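# Load a staple stick onto the open stapler's rail

## Task

Pick up a stick of staples from the tray and seat it over the open stapler's rail, straddling it with its legs pointing down and pushed fully down; the stapler must end up lying flat and resting right on the table; then release the stick and pull the gripper away.

## Robot and tools

Robot: two arms, left_arm and right_arm, each a six-joint arm with a two-finger parallel gripper and a wrist camera. A fixed camera, cam_low, also sees the table. Images are 896x504 from cam_low, cam_left_wrist and cam_right_wrist.

Frames: the scene frame has its origin at table height, midway between the nominal arm bases, +z up, +x out across the table, left_arm on the +y side (these are not image sides). left_arm's base is at (-0.031, +0.289, 0) m and right_arm's at (-0.023, -0.323, 0) m, both nearly unrotated. Every hand pose, offset and printed end_effector_position / end_effector_quat_wxyz is given in that arm's own base frame; printed values may be off by a few cm. The fingers point along the gripper's +z and close along its y; end_effector_position is the spot between the pads, roughly 5 mm short of the tips.

Row layout (used by execute_actions and move): 14 numbers, each in [-1, 1]: dx, dy, dz, rx, ry, rz, opening for left_arm, then those seven for right_arm. Always send all 14. dx..rz are an offset, not a pose: they count from the arm's Hand target as it stood when the action or move began, along that arm's base axes, and rotate about the Hand target's position. Scale: 1.0 = 0.6 m or 180 degrees; rx, ry, rz form one rotation vector. Offsets accumulate across calls, so sending the same offset twice moves twice. All zeros re-requests the current Hand target. Opening is absolute: +1 fully open (0.070 m), -1 closed; closing from open takes about 1 s or more. A 0 opening is a real command, so repeat the present opening to leave a gripper unchanged.

execute_actions: actions = list of actions; each action = up to 15 rows, one per 1/30 s step, the last row held to fill 15 steps (0.5 s). Each row in an action is measured from the action's start pose. cameras picks image names (["all"], [] or a list). An empty actions list just reports state and images.

move: target = one row or a list of up to 15 rows, all offsets measured from the same starting Hand targets. speed in m/s, 0.002 to 2.2 (default 0.25), one value or one per target; turning is capped at twice it in rad/s. blend in metres rounds corners of a list. opening_speed (0.2 or more per second on the -1..+1 scale) ramps the opening. blocking=false returns after about 0.5 s while the move continues. Paths are straight, end together, last at least 0.5 s and are cut at 10 s; they do not avoid obstacles or the other arm. Faster moves lag and overshoot more and strike harder. Avoid paths passing near an arm's own base. The result adds a move: line: done (settled within 3 mm and 2 degrees), off_target, moving, held, fault, plus limits such as paced (pose clipped) or held (steps withheld, e.g. the inter-arm clearance check).

wait: seconds 0 to 10, arms keep their last command. stop: brakes a running move. zoom_image: camera name and region [x0, y0, x1, y1] in pixels, at most 504x504, from that camera's latest image. read_manual: licence text only. finished_scene: scene = the current scene's number (an empty execute_actions call shows it); it ends the scene irreversibly.

Result lines: Hand target is the last commanded pose after clipping; the gripper often rests a little short, and only a new command closes that gap (send the missing distance as an offset). Tool commands shows present gripper commands. grip_measured is the measured opening on the command scale; Joint positions ends with the opening in metres. Joint torques are total drive output, noisy and offset, not pure contact. MOTOR HOT appears from 65 °C.

Control facts: orientation commands are clipped to 32 degrees from the measured orientation each step; position wins if both cannot be reached. Joint targets move at most 3 rad/s. To grip, command about 0.05 below grip_measured at first contact (less for a lighter hold); very thin parts (under about 2 mm) get reduced force. Pad force is about 20 N.

Avoid: dropping or releasing a moving part; slamming, hard hits or hard presses (a sustained push keeps pressing until you command the target back past the gripper); torque faults (load limits 21.8 N m for the three big joints, 7.6 N m for the wrist joints, which can only give about 4 N m) that stop an arm for 10 s; arms touching or a gripper closing on the other arm's fingers, which can fail the task; motor overheating from holding loads, stretched poses or pushing at unreachable goals (80 °C drops the arm for 30 to 60 s); anything leaving the table. Loose objects may be nudged occasionally. Smooth, low-effort, quick motion is preferred.

Each tool is called as name([rows], argument=value, ...), one row to a line, values as JSON.

## Session

execute_actions(actions=[])

Scene clock: 0.00 s.
left_arm: end_effector_position=(+0.5946, -0.0171, +0.2590) grip_measured=+1.00 end_effector_quat_wxyz=(+0.443, +0.037, +0.863, -0.240) | right_arm: end_effector_position=(+0.2315, +0.0766, +0.1053) grip_measured=+1.00 end_effector_quat_wxyz=(-0.015, -0.195, +0.981, +0.012)
Joint positions: left_arm=[0.189 2.15 -2.095 -0.844 0.885 0.579 0.07] | right_arm=[0.295 1.475 -0.974 0.03 1.184 -0.109 0.07]
Joint torques (N m): no reading
Hand target: left_arm +0.5946, -0.0171, +0.2590; +0.443, +0.037, +0.863, -0.240 | right_arm +0.2315, +0.0766, +0.1053; -0.015, -0.195, +0.981, +0.012
Tool commands: left_gripper/opening=+1.0 right_gripper/opening=+1.0

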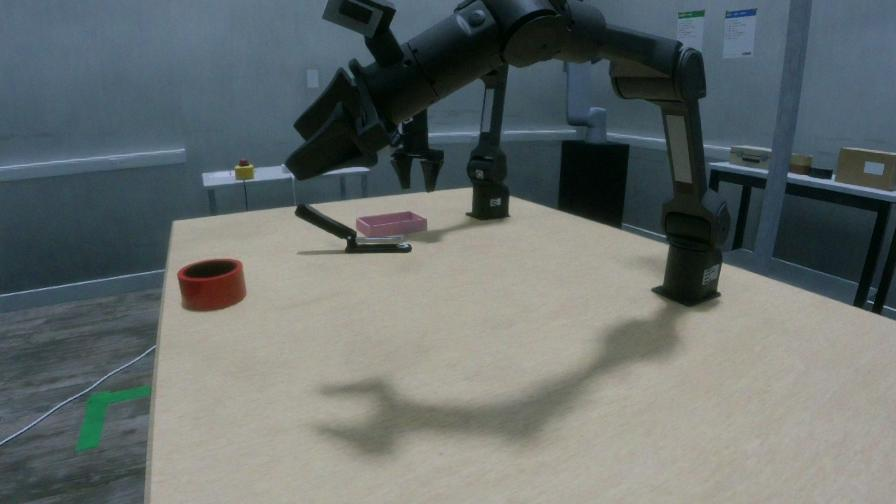

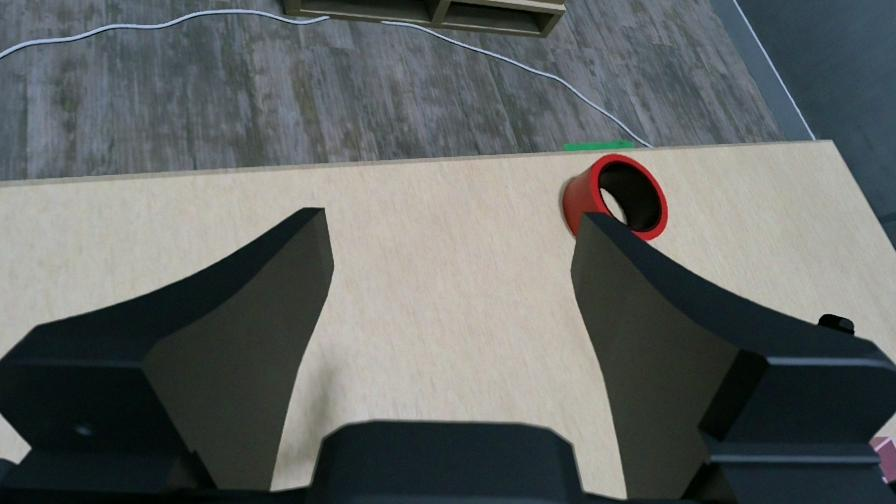

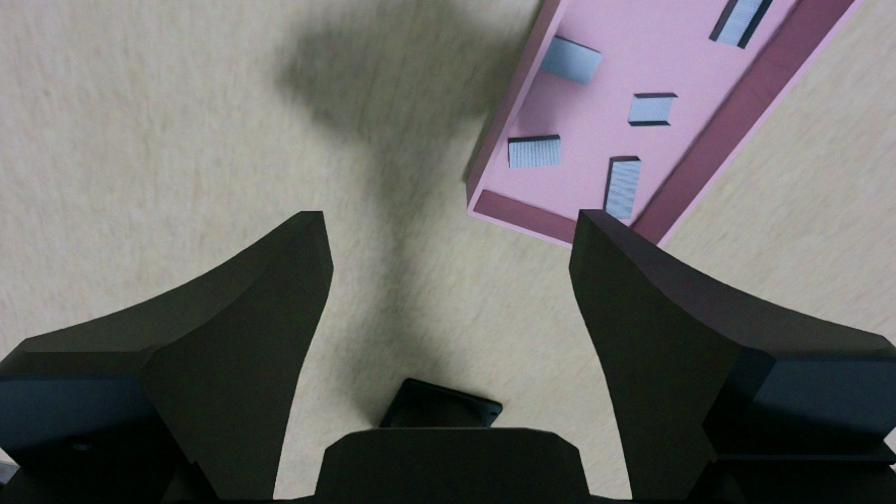

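move(target=[0,0,0,0,0,0,1,0.25,0.1,0.25,0,0,0,1], cameras=["all"])

Scene clock: 31.00 s.
left_arm: end_effector_position=(+0.5946, -0.0171, +0.2590) grip_measured=+1.00 end_effector_quat_wxyz=(+0.443, +0.037, +0.863, -0.240) | right_arm: end_effector_position=(+0.3818, +0.1364, +0.2553) grip_measured=+1.00 end_effector_quat_wxyz=(+0.228, -0.186, +0.955, +0.046)
Joint positions: left_arm=[0.189 2.15 -2.095 -0.844 0.885 0.579 0.07] | right_arm=[0.328 1.643 -1.673 0.03 1.219 -0.06 0.07]
Joint torques (N m): left_arm=[0 -7.75 -6.36 -0.65 -0.36 0.34] | right_arm=[1.3 -4.97 -2.9 0.12 -0.38 0.05]
Hand target: left_arm +0.5946, -0.0171, +0.2590; +0.443, +0.037, +0.863, -0.240 | right_arm +0.3815, +0.1366, +0.2553; -0.015, -0.195, +0.981, +0.012
Off the commanded pose: left_arm 0.000 m, 0 deg | right_arm 0.000 m, 28 deg.
joint sent to its limit (right arm) — joint 5 (wrist pitch), upper limit. The joint targets are off in orientation, not in position.
move: off_target (right_arm)

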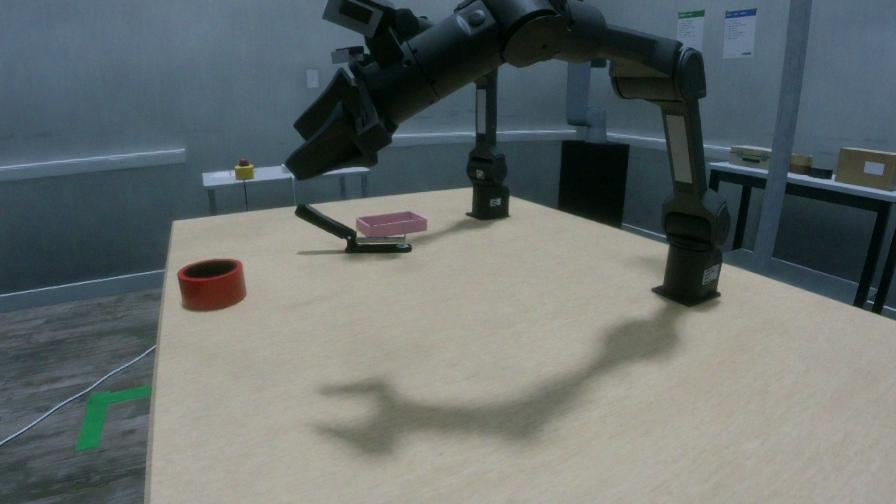

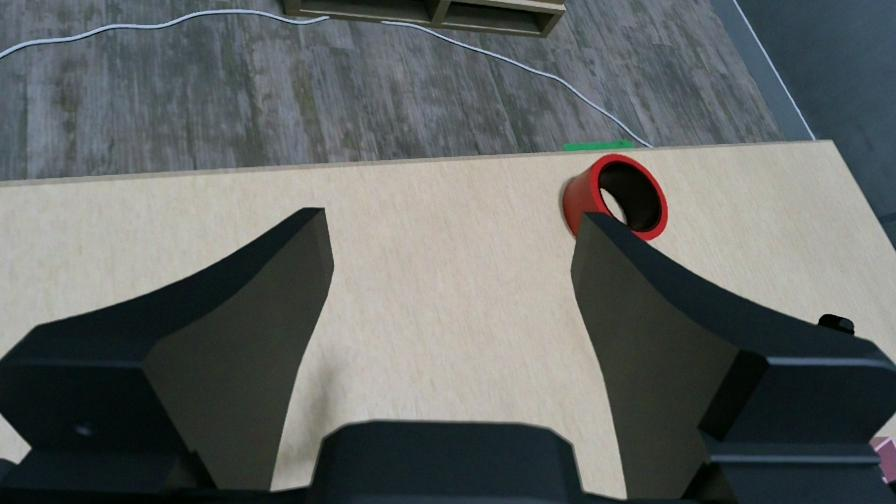

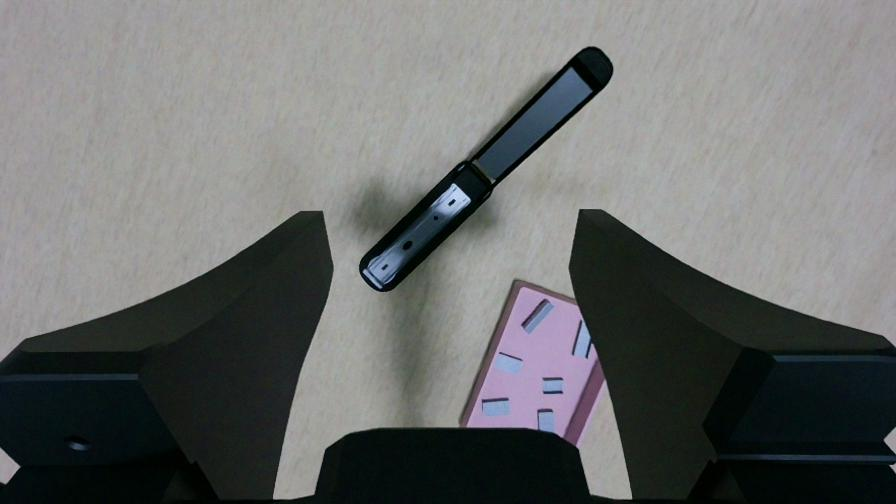

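zoom_image(camera="cam_right_wrist", region=[440, 270, 640, 430])

zoom_image(camera="cam_right_wrist", region=[340, 150, 500, 300])

zoom_image(camera="cam_low", region=[280, 180, 460, 270])

Scaled by 2.520.

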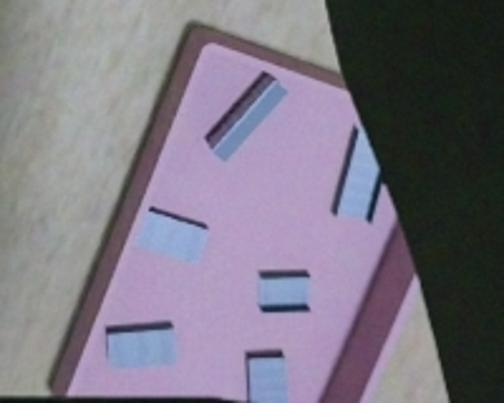

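Scaled by 3.150.

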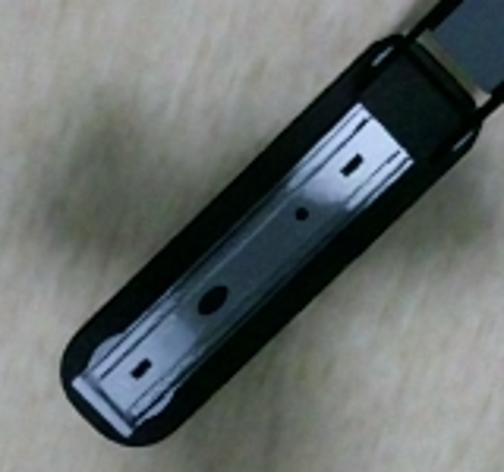

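Scaled by 2.800.

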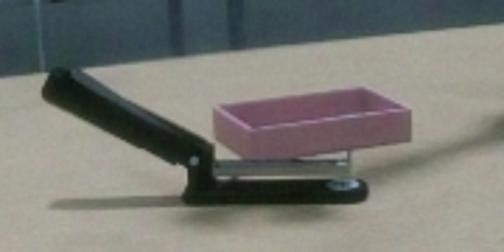

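move(target=[0,0,0,0,0,0,1,-0.034,-0.153,-0.209,0,0,0,1], cameras=["cam_right_wrist"])

zoom_image(camera="cam_right_wrist", region=[300, 100, 650, 400])

Scene clock: 69.17 s.
left_arm: end_effector_position=(+0.5946, -0.0171, +0.2590) grip_measured=+1.00 end_effector_quat_wxyz=(+0.443, +0.037, +0.863, -0.240) | right_arm: end_effector_position=(+0.3607, +0.0441, +0.1286) grip_measured=+1.00 end_effector_quat_wxyz=(+0.048, -0.193, +0.980, +0.006)
Joint positions: left_arm=[0.189 2.15 -2.095 -0.844 0.885 0.579 0.07] | right_arm=[0.109 1.773 -1.428 0.022 1.219 -0.287 0.07]
Joint torques (N m): left_arm=[0.03 -7.91 -6.36 -0.61 -0.43 0.32] | right_arm=[1.43 -6.06 -3.84 0.18 0.28 0.05]
Hand target: left_arm +0.5946, -0.0171, +0.2590; +0.443, +0.037, +0.863, -0.240 | right_arm +0.3611, +0.0448, +0.1299; -0.015, -0.195, +0.981, +0.012
Off the commanded pose: left_arm 0.000 m, 0 deg | right_arm 0.002 m, 7 deg.
joint read past its limit (right arm) — joint 5 (wrist pitch), upper limit.
joint sent to its limit (right arm) — joint 5 (wrist pitch), upper limit. The joint targets are off in orientation, not in position.
move: off_target (right_arm)
Images, in order (width x height): cam_right_wrist 896x504.

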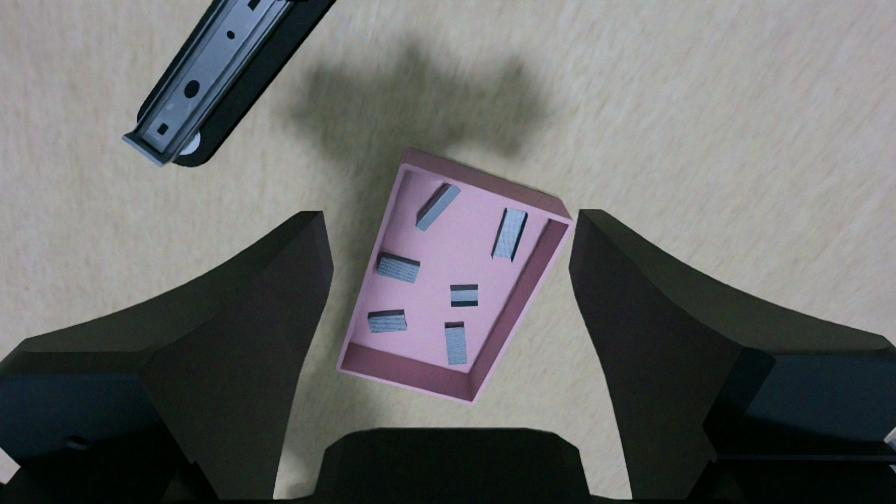

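Scaled by 1.440.

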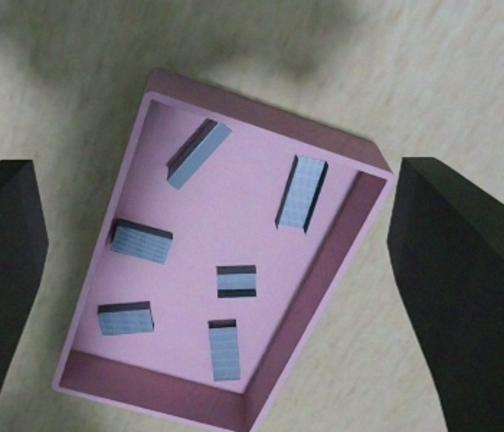

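zoom_image(camera="cam_right_wrist", region=[350, 160, 470, 270])

zoom_image(camera="cam_right_wrist", region=[440, 190, 560, 300])

zoom_image(camera="cam_right_wrist", region=[350, 270, 490, 380])

zoom_image(camera="cam_right_wrist", region=[100, 0, 340, 180])

Scaled by 4.200.

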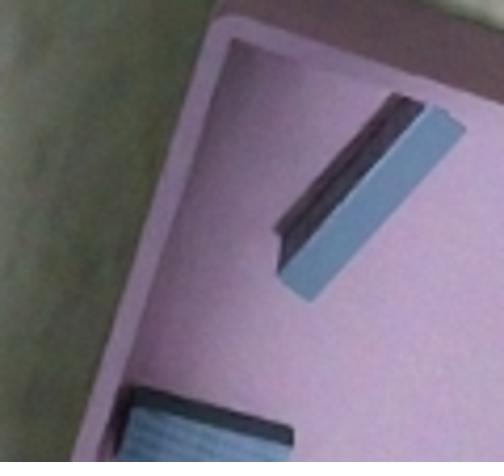

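Scaled by 4.200.

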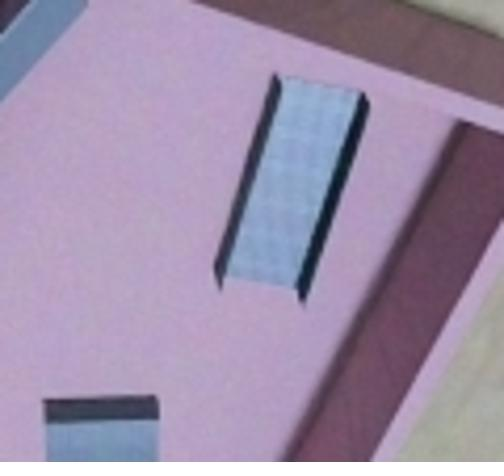

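Scaled by 3.600.

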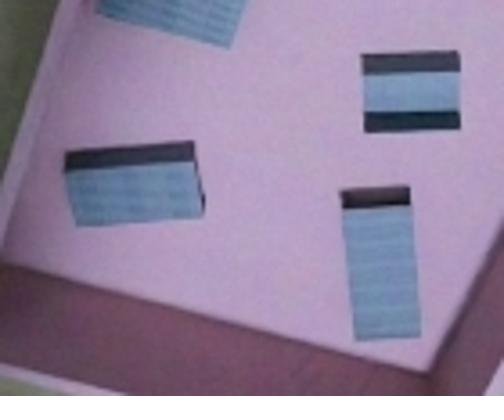

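Scaled by 2.100.

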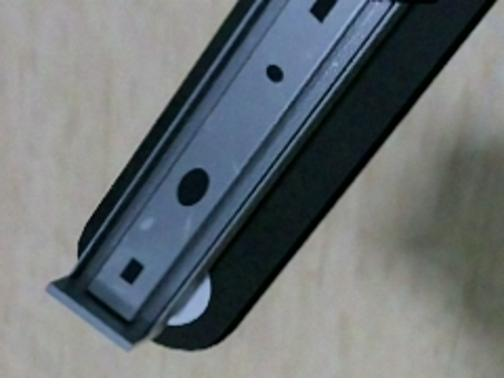

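move(target=[0,0,0,0,0,0,1,-0.2117,-0.02,-0.05,0,0,-0.4717,-0.31], cameras=["cam_right_wrist"])

zoom_image(camera="cam_right_wrist", region=[270, 200, 630, 504])

Scene clock: 156.90 s.
left_arm: end_effector_position=(+0.5946, -0.0171, +0.2590) grip_measured=+1.00 end_effector_quat_wxyz=(+0.443, +0.037, +0.863, -0.240) | right_arm: end_effector_position=(+0.2338, +0.0328, +0.0998) grip_measured=-0.31 end_effector_quat_wxyz=(-0.003, +0.518, +0.855, +0.019)
Joint positions: left_arm=[0.189 2.15 -2.095 -0.844 0.885 0.579 0.07] | right_arm=[0.108 1.42 -0.894 0.037 1.115 1.182 0.024]
Joint torques (N m): left_arm=[0.37 -7.96 -6.36 -0.6 -0.39 0.34] | right_arm=[0.09 -3.22 -3.15 -0.05 -0.12 -0.12]
Hand target: left_arm +0.5946, -0.0171, +0.2590; +0.443, +0.037, +0.863, -0.240 | right_arm +0.2341, +0.0328, +0.0999; -0.003, +0.518, +0.855, +0.019
Off the commanded pose: left_arm 0.000 m, 0 deg | right_arm 0.000 m, 0 deg.
move: done
Images, in order (width x height): cam_right_wrist 896x504.

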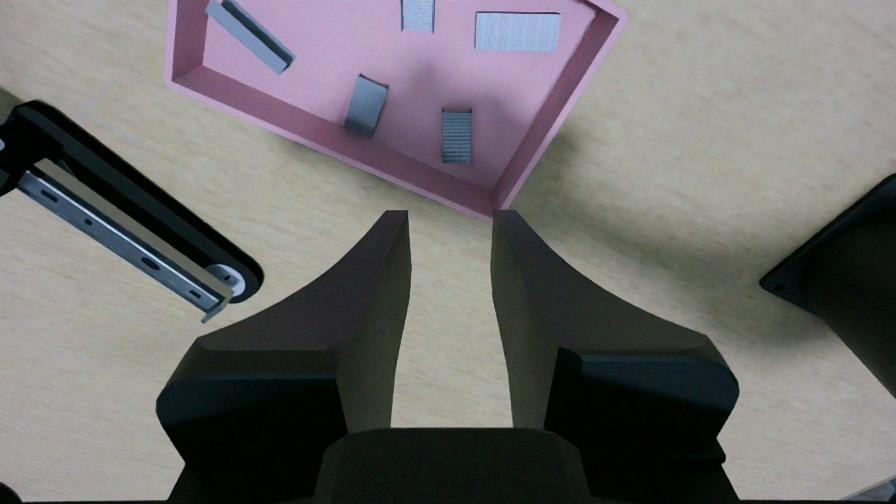

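Scaled by 1.400.

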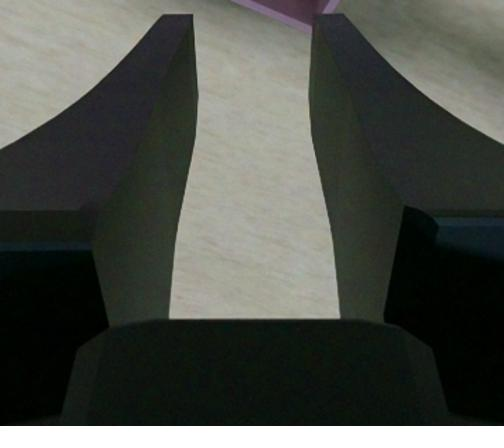

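move(target=[0,0,0,0,0,0,1,-0.0043,-0.0023,-0.11,0,0,0,-0.31], cameras=["all"])

zoom_image(camera="cam_right_wrist", region=[350, 120, 550, 260])

zoom_image(camera="cam_low", region=[330, 160, 460, 260])

Scene clock: 178.33 s.
left_arm: end_effector_position=(+0.5946, -0.0171, +0.2590) grip_measured=+1.00 end_effector_quat_wxyz=(+0.443, +0.037, +0.863, -0.240) | right_arm: end_effector_position=(+0.2310, +0.0314, +0.0333) grip_measured=-0.31 end_effector_quat_wxyz=(-0.004, +0.518, +0.855, +0.018)
Joint positions: left_arm=[0.189 2.15 -2.095 -0.844 0.885 0.579 0.07] | right_arm=[0.103 1.535 -0.714 0.046 0.821 1.162 0.024]
Joint torques (N m): left_arm=[0.13 -7.8 -6.43 -0.59 -0.44 0.34] | right_arm=[-0.29 -3.92 -3.12 0.05 0.04 -0.03]
Hand target: left_arm +0.5946, -0.0171, +0.2590; +0.443, +0.037, +0.863, -0.240 | right_arm +0.2315, +0.0314, +0.0339; -0.003, +0.518, +0.855, +0.019
Off the commanded pose: left_arm 0.000 m, 0 deg | right_arm 0.001 m, 0 deg.
move: done

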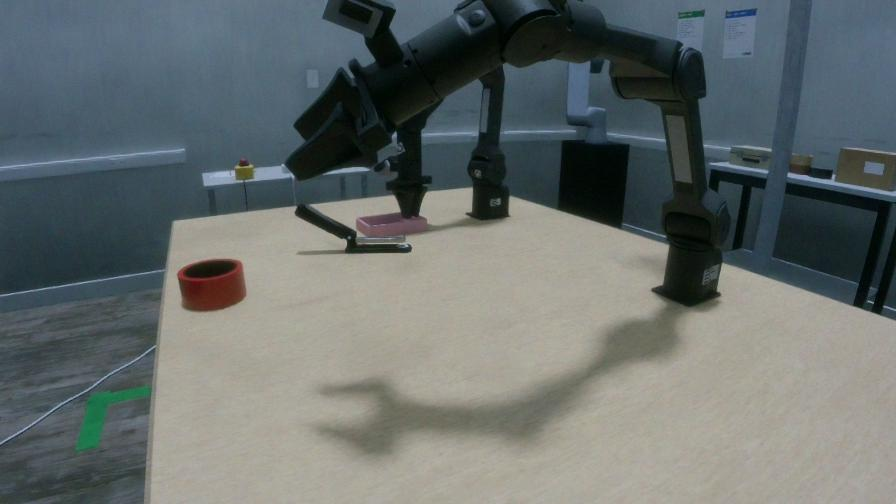

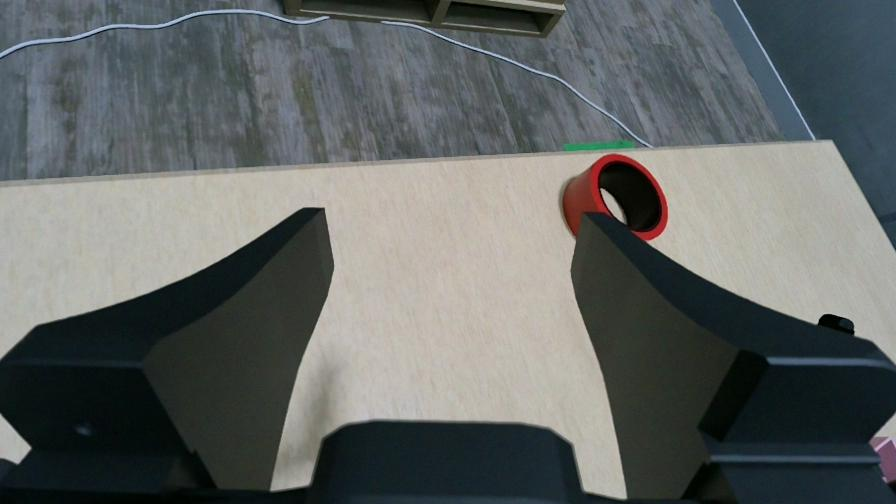

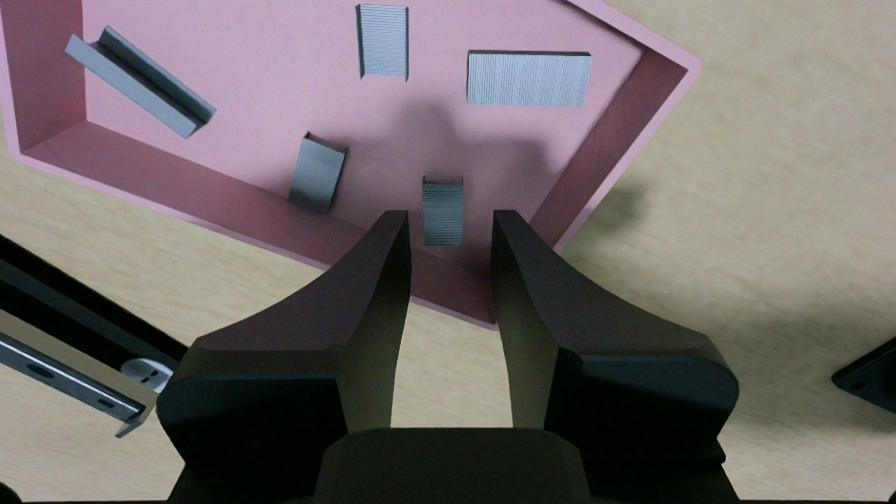

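Scaled by 2.520.

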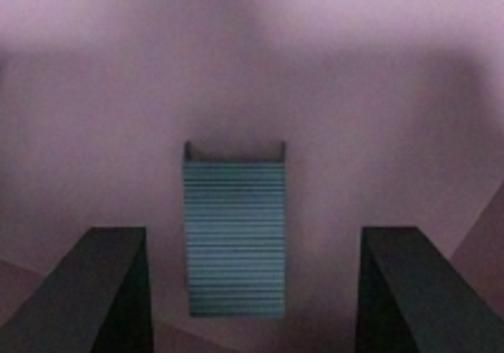

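Scaled by 3.877.

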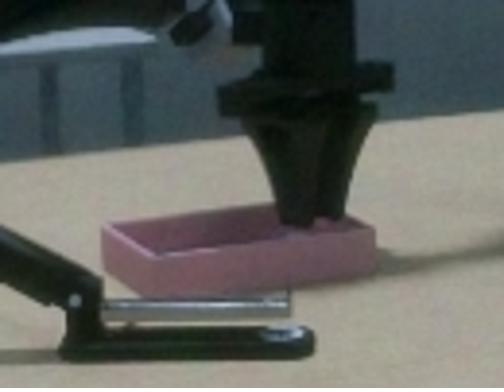

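move([
  [0,0,0,0,0,0,1,0.0012,0.0058,-0.0375,0,0,0,-0.31],
  [0,0,0,0,0,0,1,0.0012,0.0058,-0.0375,0,0,0,-0.74],
], opening_speed=0.6, speed=0.08, cameras=["cam_right_wrist"])

zoom_image(camera="cam_right_wrist", region=[350, 160, 550, 300])

Scene clock: 199.27 s.
left_arm: end_effector_position=(+0.5946, -0.0171, +0.2590) grip_measured=+1.00 end_effector_quat_wxyz=(+0.443, +0.037, +0.863, -0.240) | right_arm: end_effector_position=(+0.2321, +0.0347, +0.0112) grip_measured=-0.62 end_effector_quat_wxyz=(-0.003, +0.518, +0.855, +0.019)
Joint positions: left_arm=[0.189 2.15 -2.095 -0.844 0.885 0.579 0.07] | right_arm=[0.118 1.598 -0.674 0.05 0.716 1.17 0.013]
Joint torques (N m): left_arm=[0.31 -7.9 -6.39 -0.58 -0.44 0.32] | right_arm=[1.58 -4.08 -3.16 0.03 0.09 -0.03]
Hand target: left_arm +0.5946, -0.0171, +0.2590; +0.443, +0.037, +0.863, -0.240 | right_arm +0.2322, +0.0349, +0.0114; -0.003, +0.518, +0.855, +0.019
Off the commanded pose: left_arm 0.000 m, 0 deg | right_arm 0.000 m, 0 deg.
move: done
Images, in order (width x height): cam_right_wrist 896x504.

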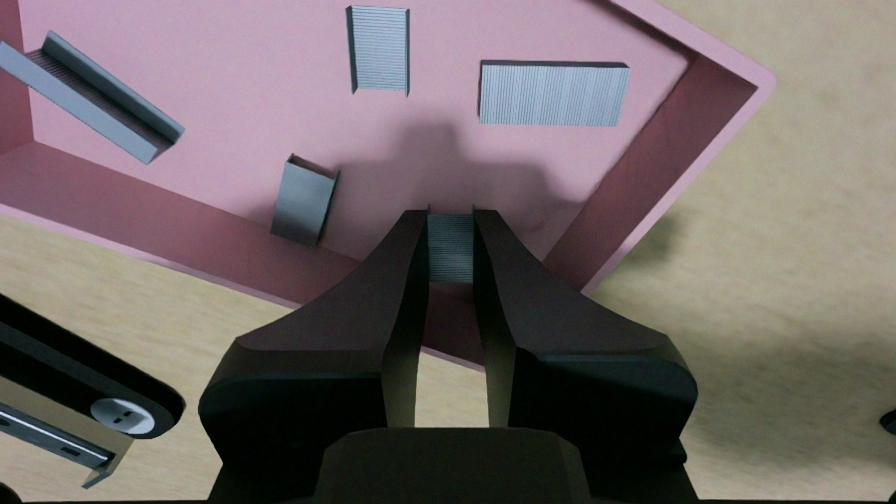

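Scaled by 2.520.

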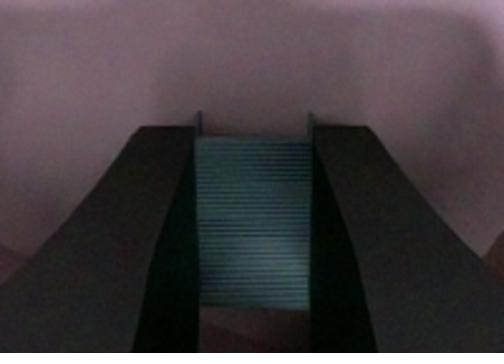

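move([
  [0,0,0,0,0,0,1,0,0,0.18,0,0,0,-0.69],
  [0,0,0,0,0,0,1,0.208,0.197,0.18,0,0,0.192,-0.69],
], cameras=["all"], speed=0.15)

zoom_image(camera="cam_right_wrist", region=[350, 0, 550, 300])

zoom_image(camera="cam_low", region=[270, 150, 450, 270])

Scene clock: 219.30 s.
left_arm: end_effector_position=(+0.5946, -0.0171, +0.2590) grip_measured=+1.00 end_effector_quat_wxyz=(+0.443, +0.037, +0.863, -0.240) | right_arm: end_effector_position=(+0.3573, +0.1533, +0.1191) grip_measured=-0.62 end_effector_quat_wxyz=(+0.028, +0.241, +0.969, +0.043)
Joint positions: left_arm=[0.189 2.15 -2.095 -0.844 0.885 0.579 0.07] | right_arm=[0.384 1.867 -1.524 0.04 1.219 0.86 0.013]
Joint torques (N m): left_arm=[0.13 -8.01 -6.18 -0.57 -0.42 0.36] | right_arm=[0.65 -6.49 -2.95 0.02 -0.06 0.07]
Hand target: left_arm +0.5946, -0.0171, +0.2590; +0.443, +0.037, +0.863, -0.240 | right_arm +0.3570, +0.1531, +0.1194; -0.008, +0.241, +0.970, +0.017
Off the commanded pose: left_arm 0.000 m, 0 deg | right_arm 0.001 m, 5 deg.
joint sent to its limit (right arm) — joint 5 (wrist pitch), upper limit. The joint targets are off in orientation, not in position.
move: off_target (right_arm)

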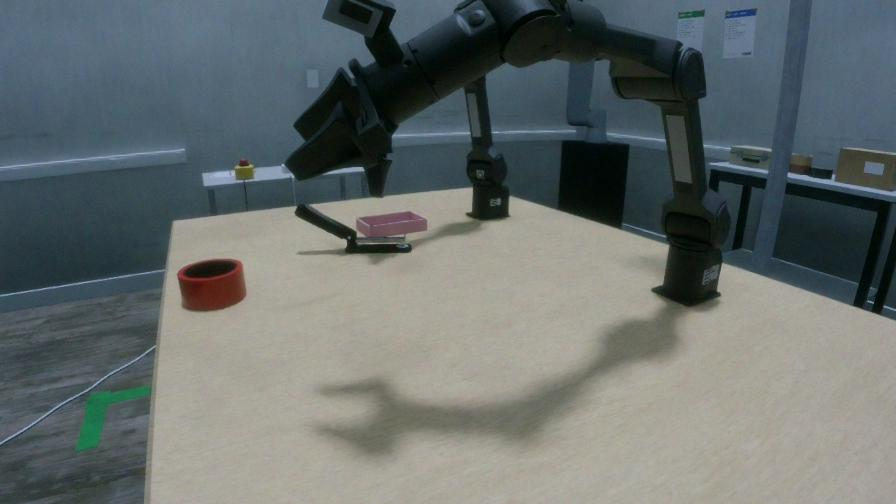

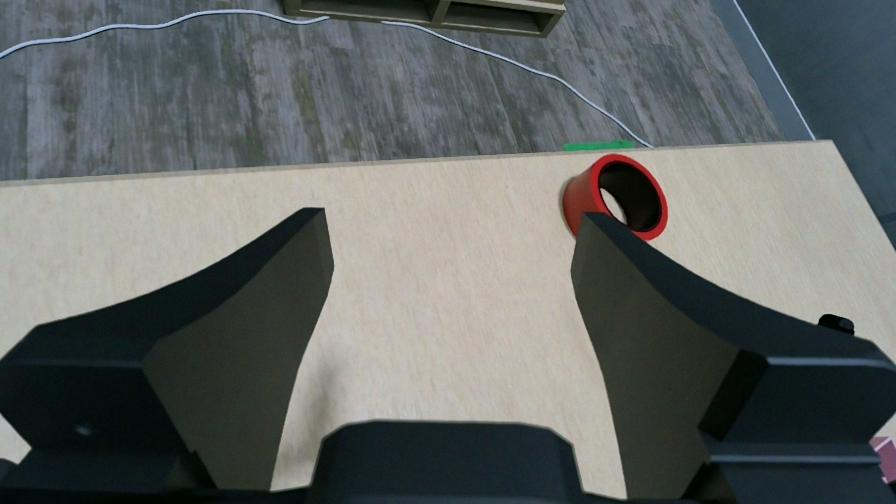

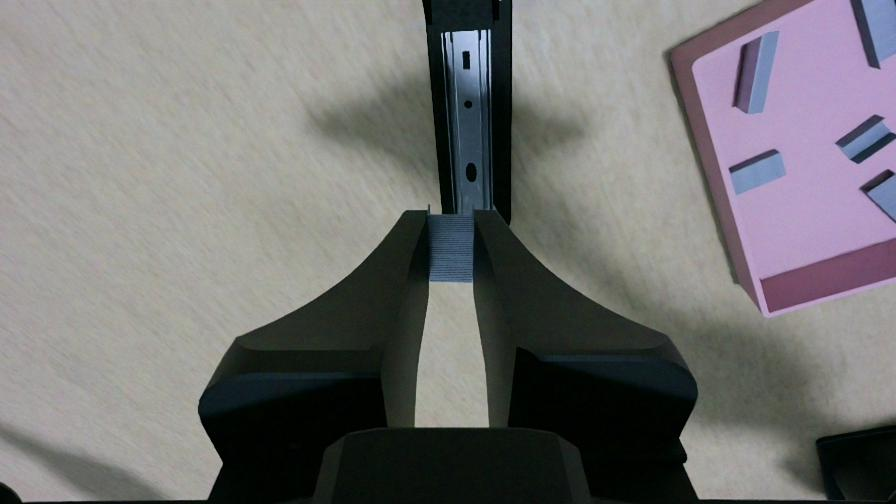

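Scaled by 1.680.

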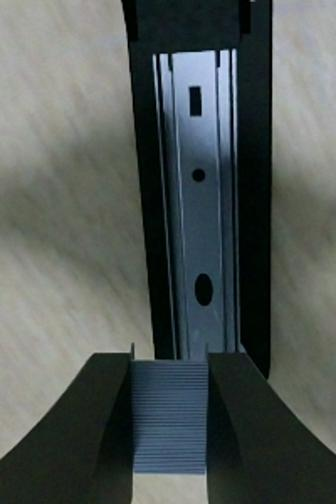

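Scaled by 2.800.

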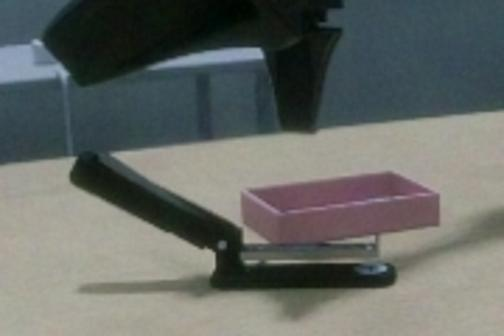

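move(target=[0,0,0,0,0,0,1,0,0,-0.09,0,0,0,-0.69], cameras=["all"], speed=0.12)

zoom_image(camera="cam_right_wrist", region=[370, 0, 570, 300])

zoom_image(camera="cam_low", region=[330, 190, 430, 260])

Scene clock: 242.20 s.
left_arm: end_effector_position=(+0.5946, -0.0171, +0.2590) grip_measured=+1.00 end_effector_quat_wxyz=(+0.443, +0.037, +0.863, -0.240) | right_arm: end_effector_position=(+0.3567, +0.1530, +0.0645) grip_measured=-0.62 end_effector_quat_wxyz=(-0.009, +0.241, +0.970, +0.016)
Joint positions: left_arm=[0.189 2.15 -2.095 -0.844 0.885 0.579 0.07] | right_arm=[0.384 1.983 -1.484 0.04 1.155 0.854 0.013]
Joint torques (N m): left_arm=[0.37 -7.8 -6.36 -0.6 -0.39 0.31] | right_arm=[-0.3 -7.29 -3.29 0.05 0.08 -0.05]
Hand target: left_arm +0.5946, -0.0171, +0.2590; +0.443, +0.037, +0.863, -0.240 | right_arm +0.3570, +0.1531, +0.0654; -0.008, +0.241, +0.970, +0.017
Off the commanded pose: left_arm 0.000 m, 0 deg | right_arm 0.001 m, 0 deg.
move: done

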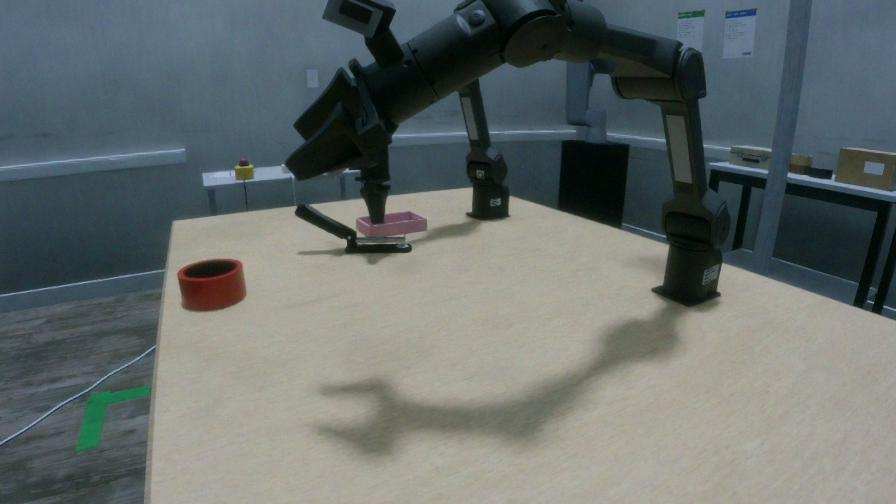

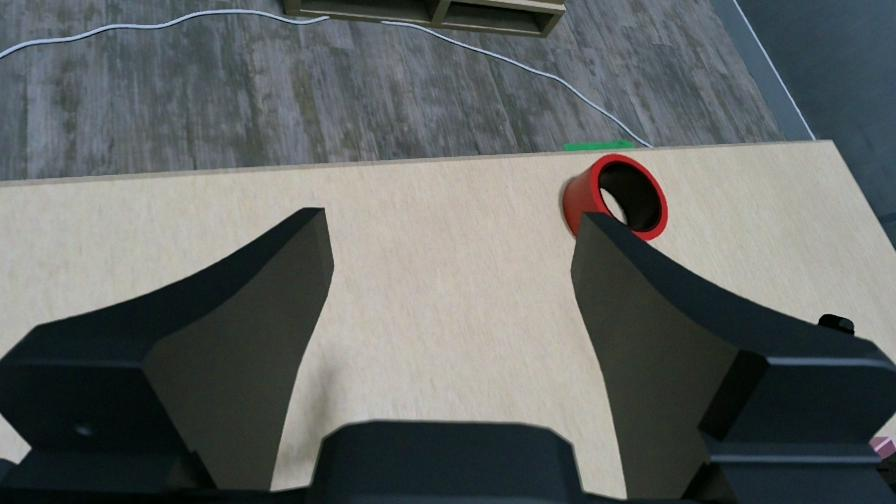

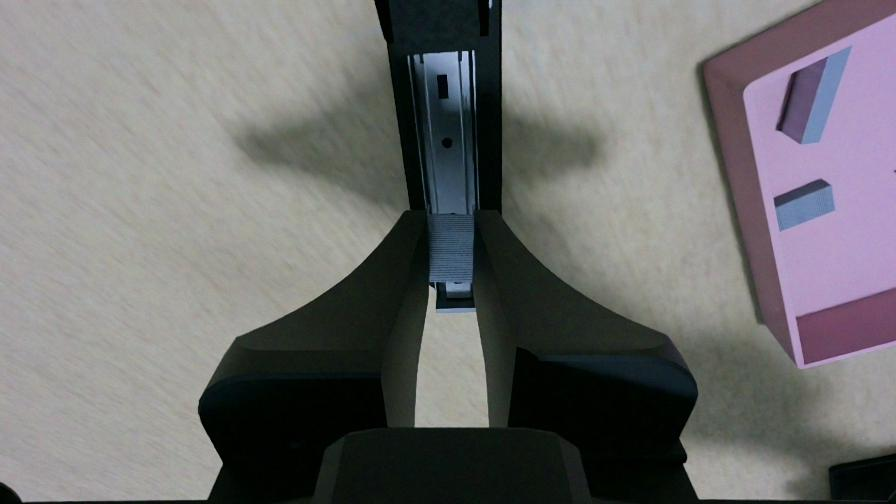

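Scaled by 1.680.

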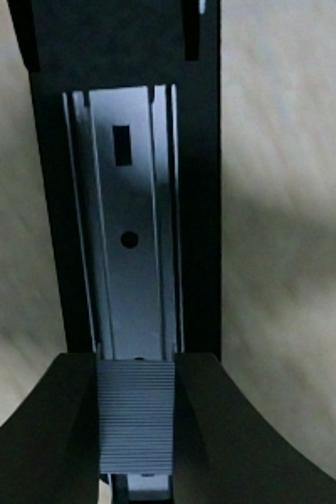

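Scaled by 5.040.

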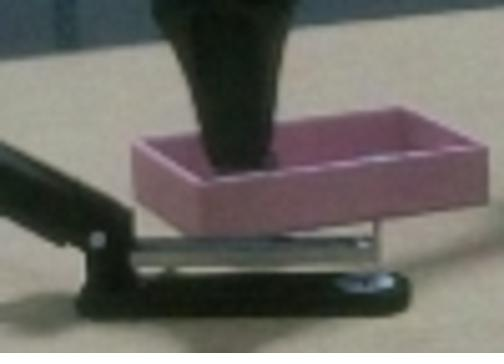

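move(target=[0,0,0,0,0,0,1,0.001,0.002,-0.0325,0,0,0.0156,-0.69], cameras=["all"], speed=0.08)

zoom_image(camera="cam_right_wrist", region=[370, 60, 530, 300])

zoom_image(camera="cam_low", region=[330, 190, 430, 260])

Scene clock: 275.63 s.
left_arm: end_effector_position=(+0.5946, -0.0171, +0.2590) grip_measured=+1.00 end_effector_quat_wxyz=(+0.443, +0.037, +0.863, -0.240) | right_arm: end_effector_position=(+0.3579, +0.1540, +0.0458) grip_measured=-0.62 end_effector_quat_wxyz=(-0.008, +0.217, +0.976, +0.017)
Joint positions: left_arm=[0.189 2.15 -2.095 -0.844 0.885 0.579 0.07] | right_arm=[0.385 2.01 -1.45 0.042 1.092 0.803 0.013]
Joint torques (N m): left_arm=[0.14 -7.87 -6.28 -0.6 -0.42 0.33] | right_arm=[1.52 -6.67 -2.95 0.09 0.05 0.06]
Hand target: left_arm +0.5946, -0.0171, +0.2590; +0.443, +0.037, +0.863, -0.240 | right_arm +0.3576, +0.1543, +0.0459; -0.009, +0.217, +0.976, +0.017
Off the commanded pose: left_arm 0.000 m, 0 deg | right_arm 0.000 m, 0 deg.
move: done

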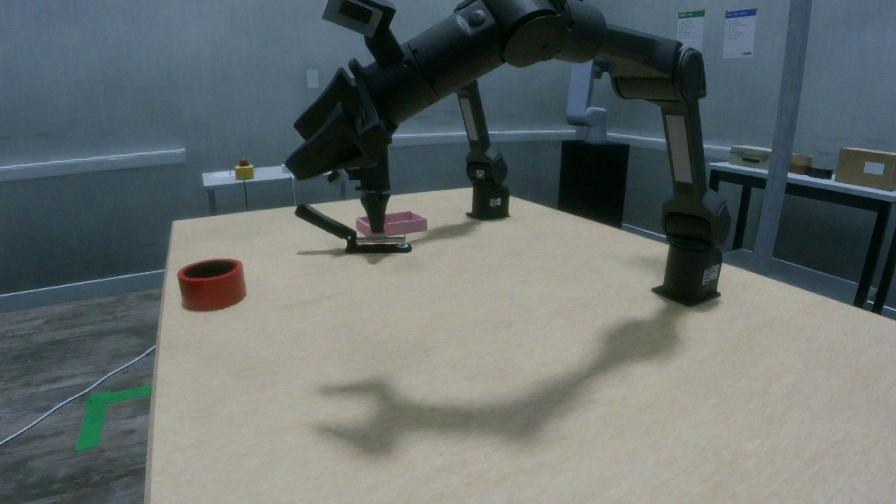

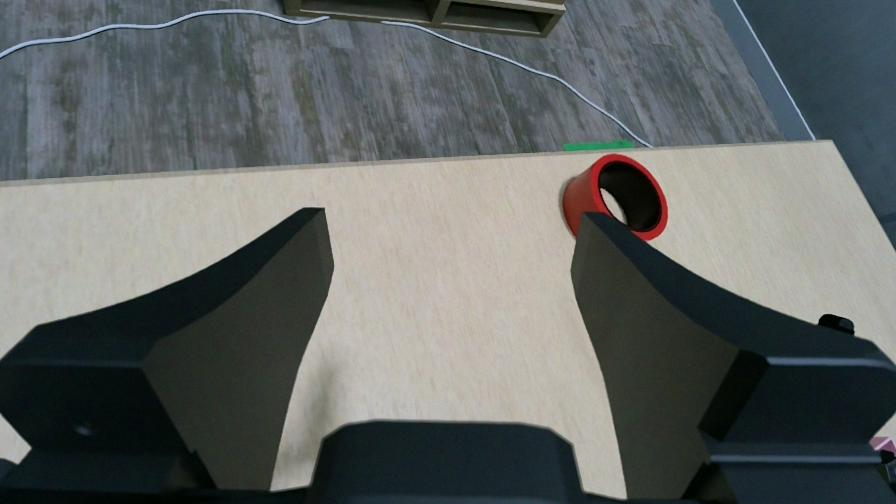

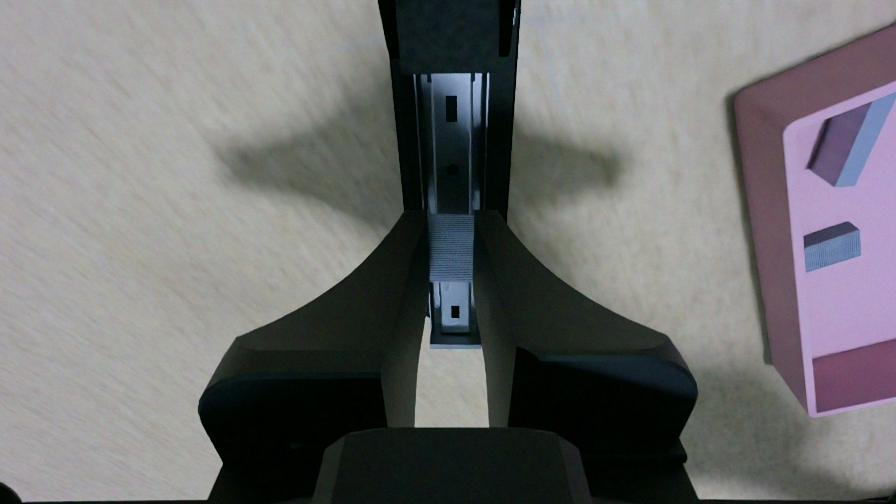

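Scaled by 2.100.

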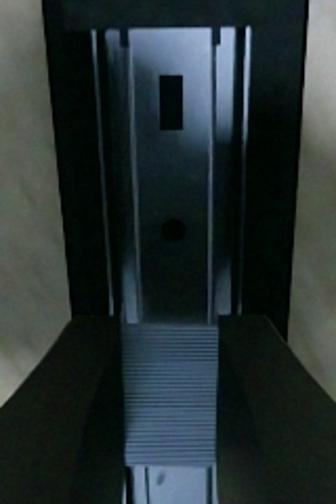

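Scaled by 5.040.

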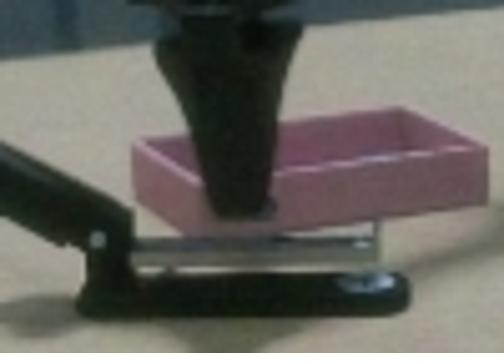

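move(target=[0,0,0,0,0,0,1,-0.0002,-0.0005,-0.0058,0,0,0.006,-0.69], cameras=["all"], speed=0.05)

zoom_image(camera="cam_right_wrist", region=[390, 160, 510, 340])

zoom_image(camera="cam_low", region=[345, 210, 415, 260])

Scene clock: 291.23 s.
left_arm: end_effector_position=(+0.5946, -0.0171, +0.2590) grip_measured=+1.00 end_effector_quat_wxyz=(+0.443, +0.037, +0.863, -0.240) | right_arm: end_effector_position=(+0.3578, +0.1539, +0.0428) grip_measured=-0.62 end_effector_quat_wxyz=(-0.008, +0.208, +0.978, +0.017)
Joint positions: left_arm=[0.189 2.15 -2.095 -0.844 0.885 0.579 0.07] | right_arm=[0.385 2.014 -1.443 0.042 1.082 0.784 0.013]
Joint torques (N m): left_arm=[0.12 -7.84 -6.6 -0.57 -0.44 0.28] | right_arm=[0.31 -5.92 -2.61 -0.02 -0.09 0.04]
Hand target: left_arm +0.5946, -0.0171, +0.2590; +0.443, +0.037, +0.863, -0.240 | right_arm +0.3575, +0.1540, +0.0425; -0.009, +0.208, +0.978, +0.017
Off the commanded pose: left_arm 0.000 m, 0 deg | right_arm 0.000 m, 0 deg.
move: done

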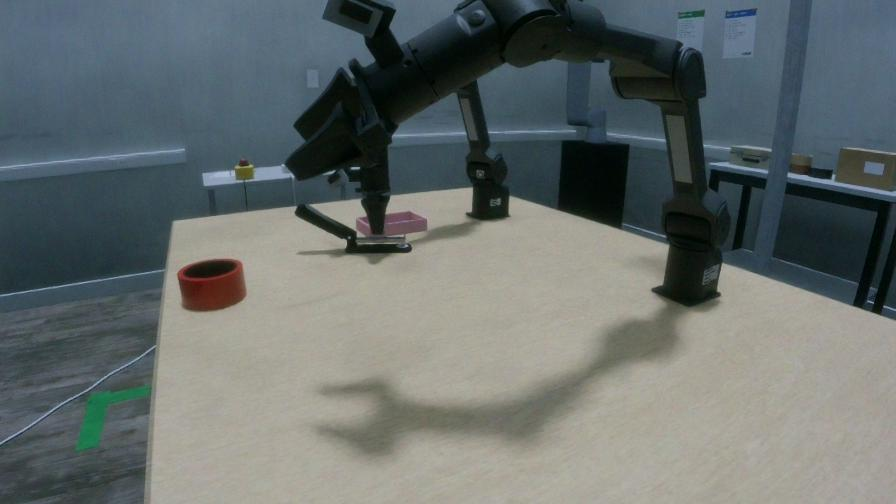

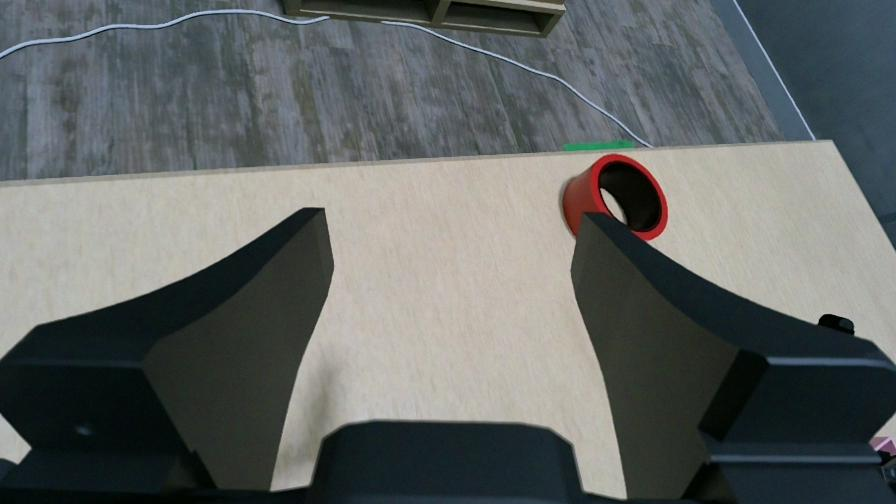

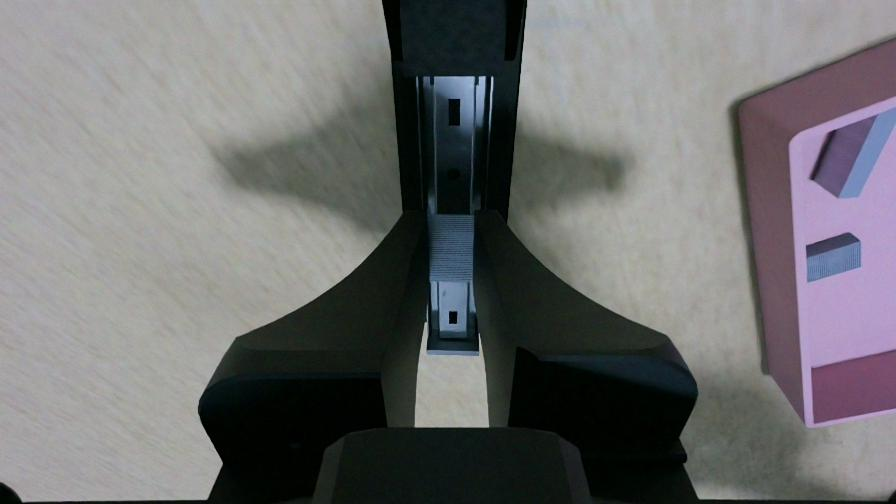

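Scaled by 2.800.

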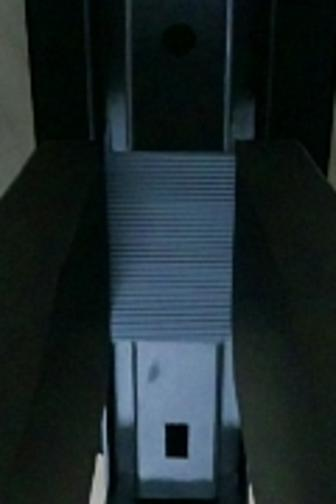

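Scaled by 7.200.

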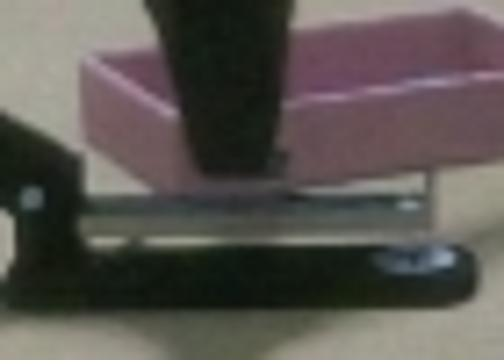

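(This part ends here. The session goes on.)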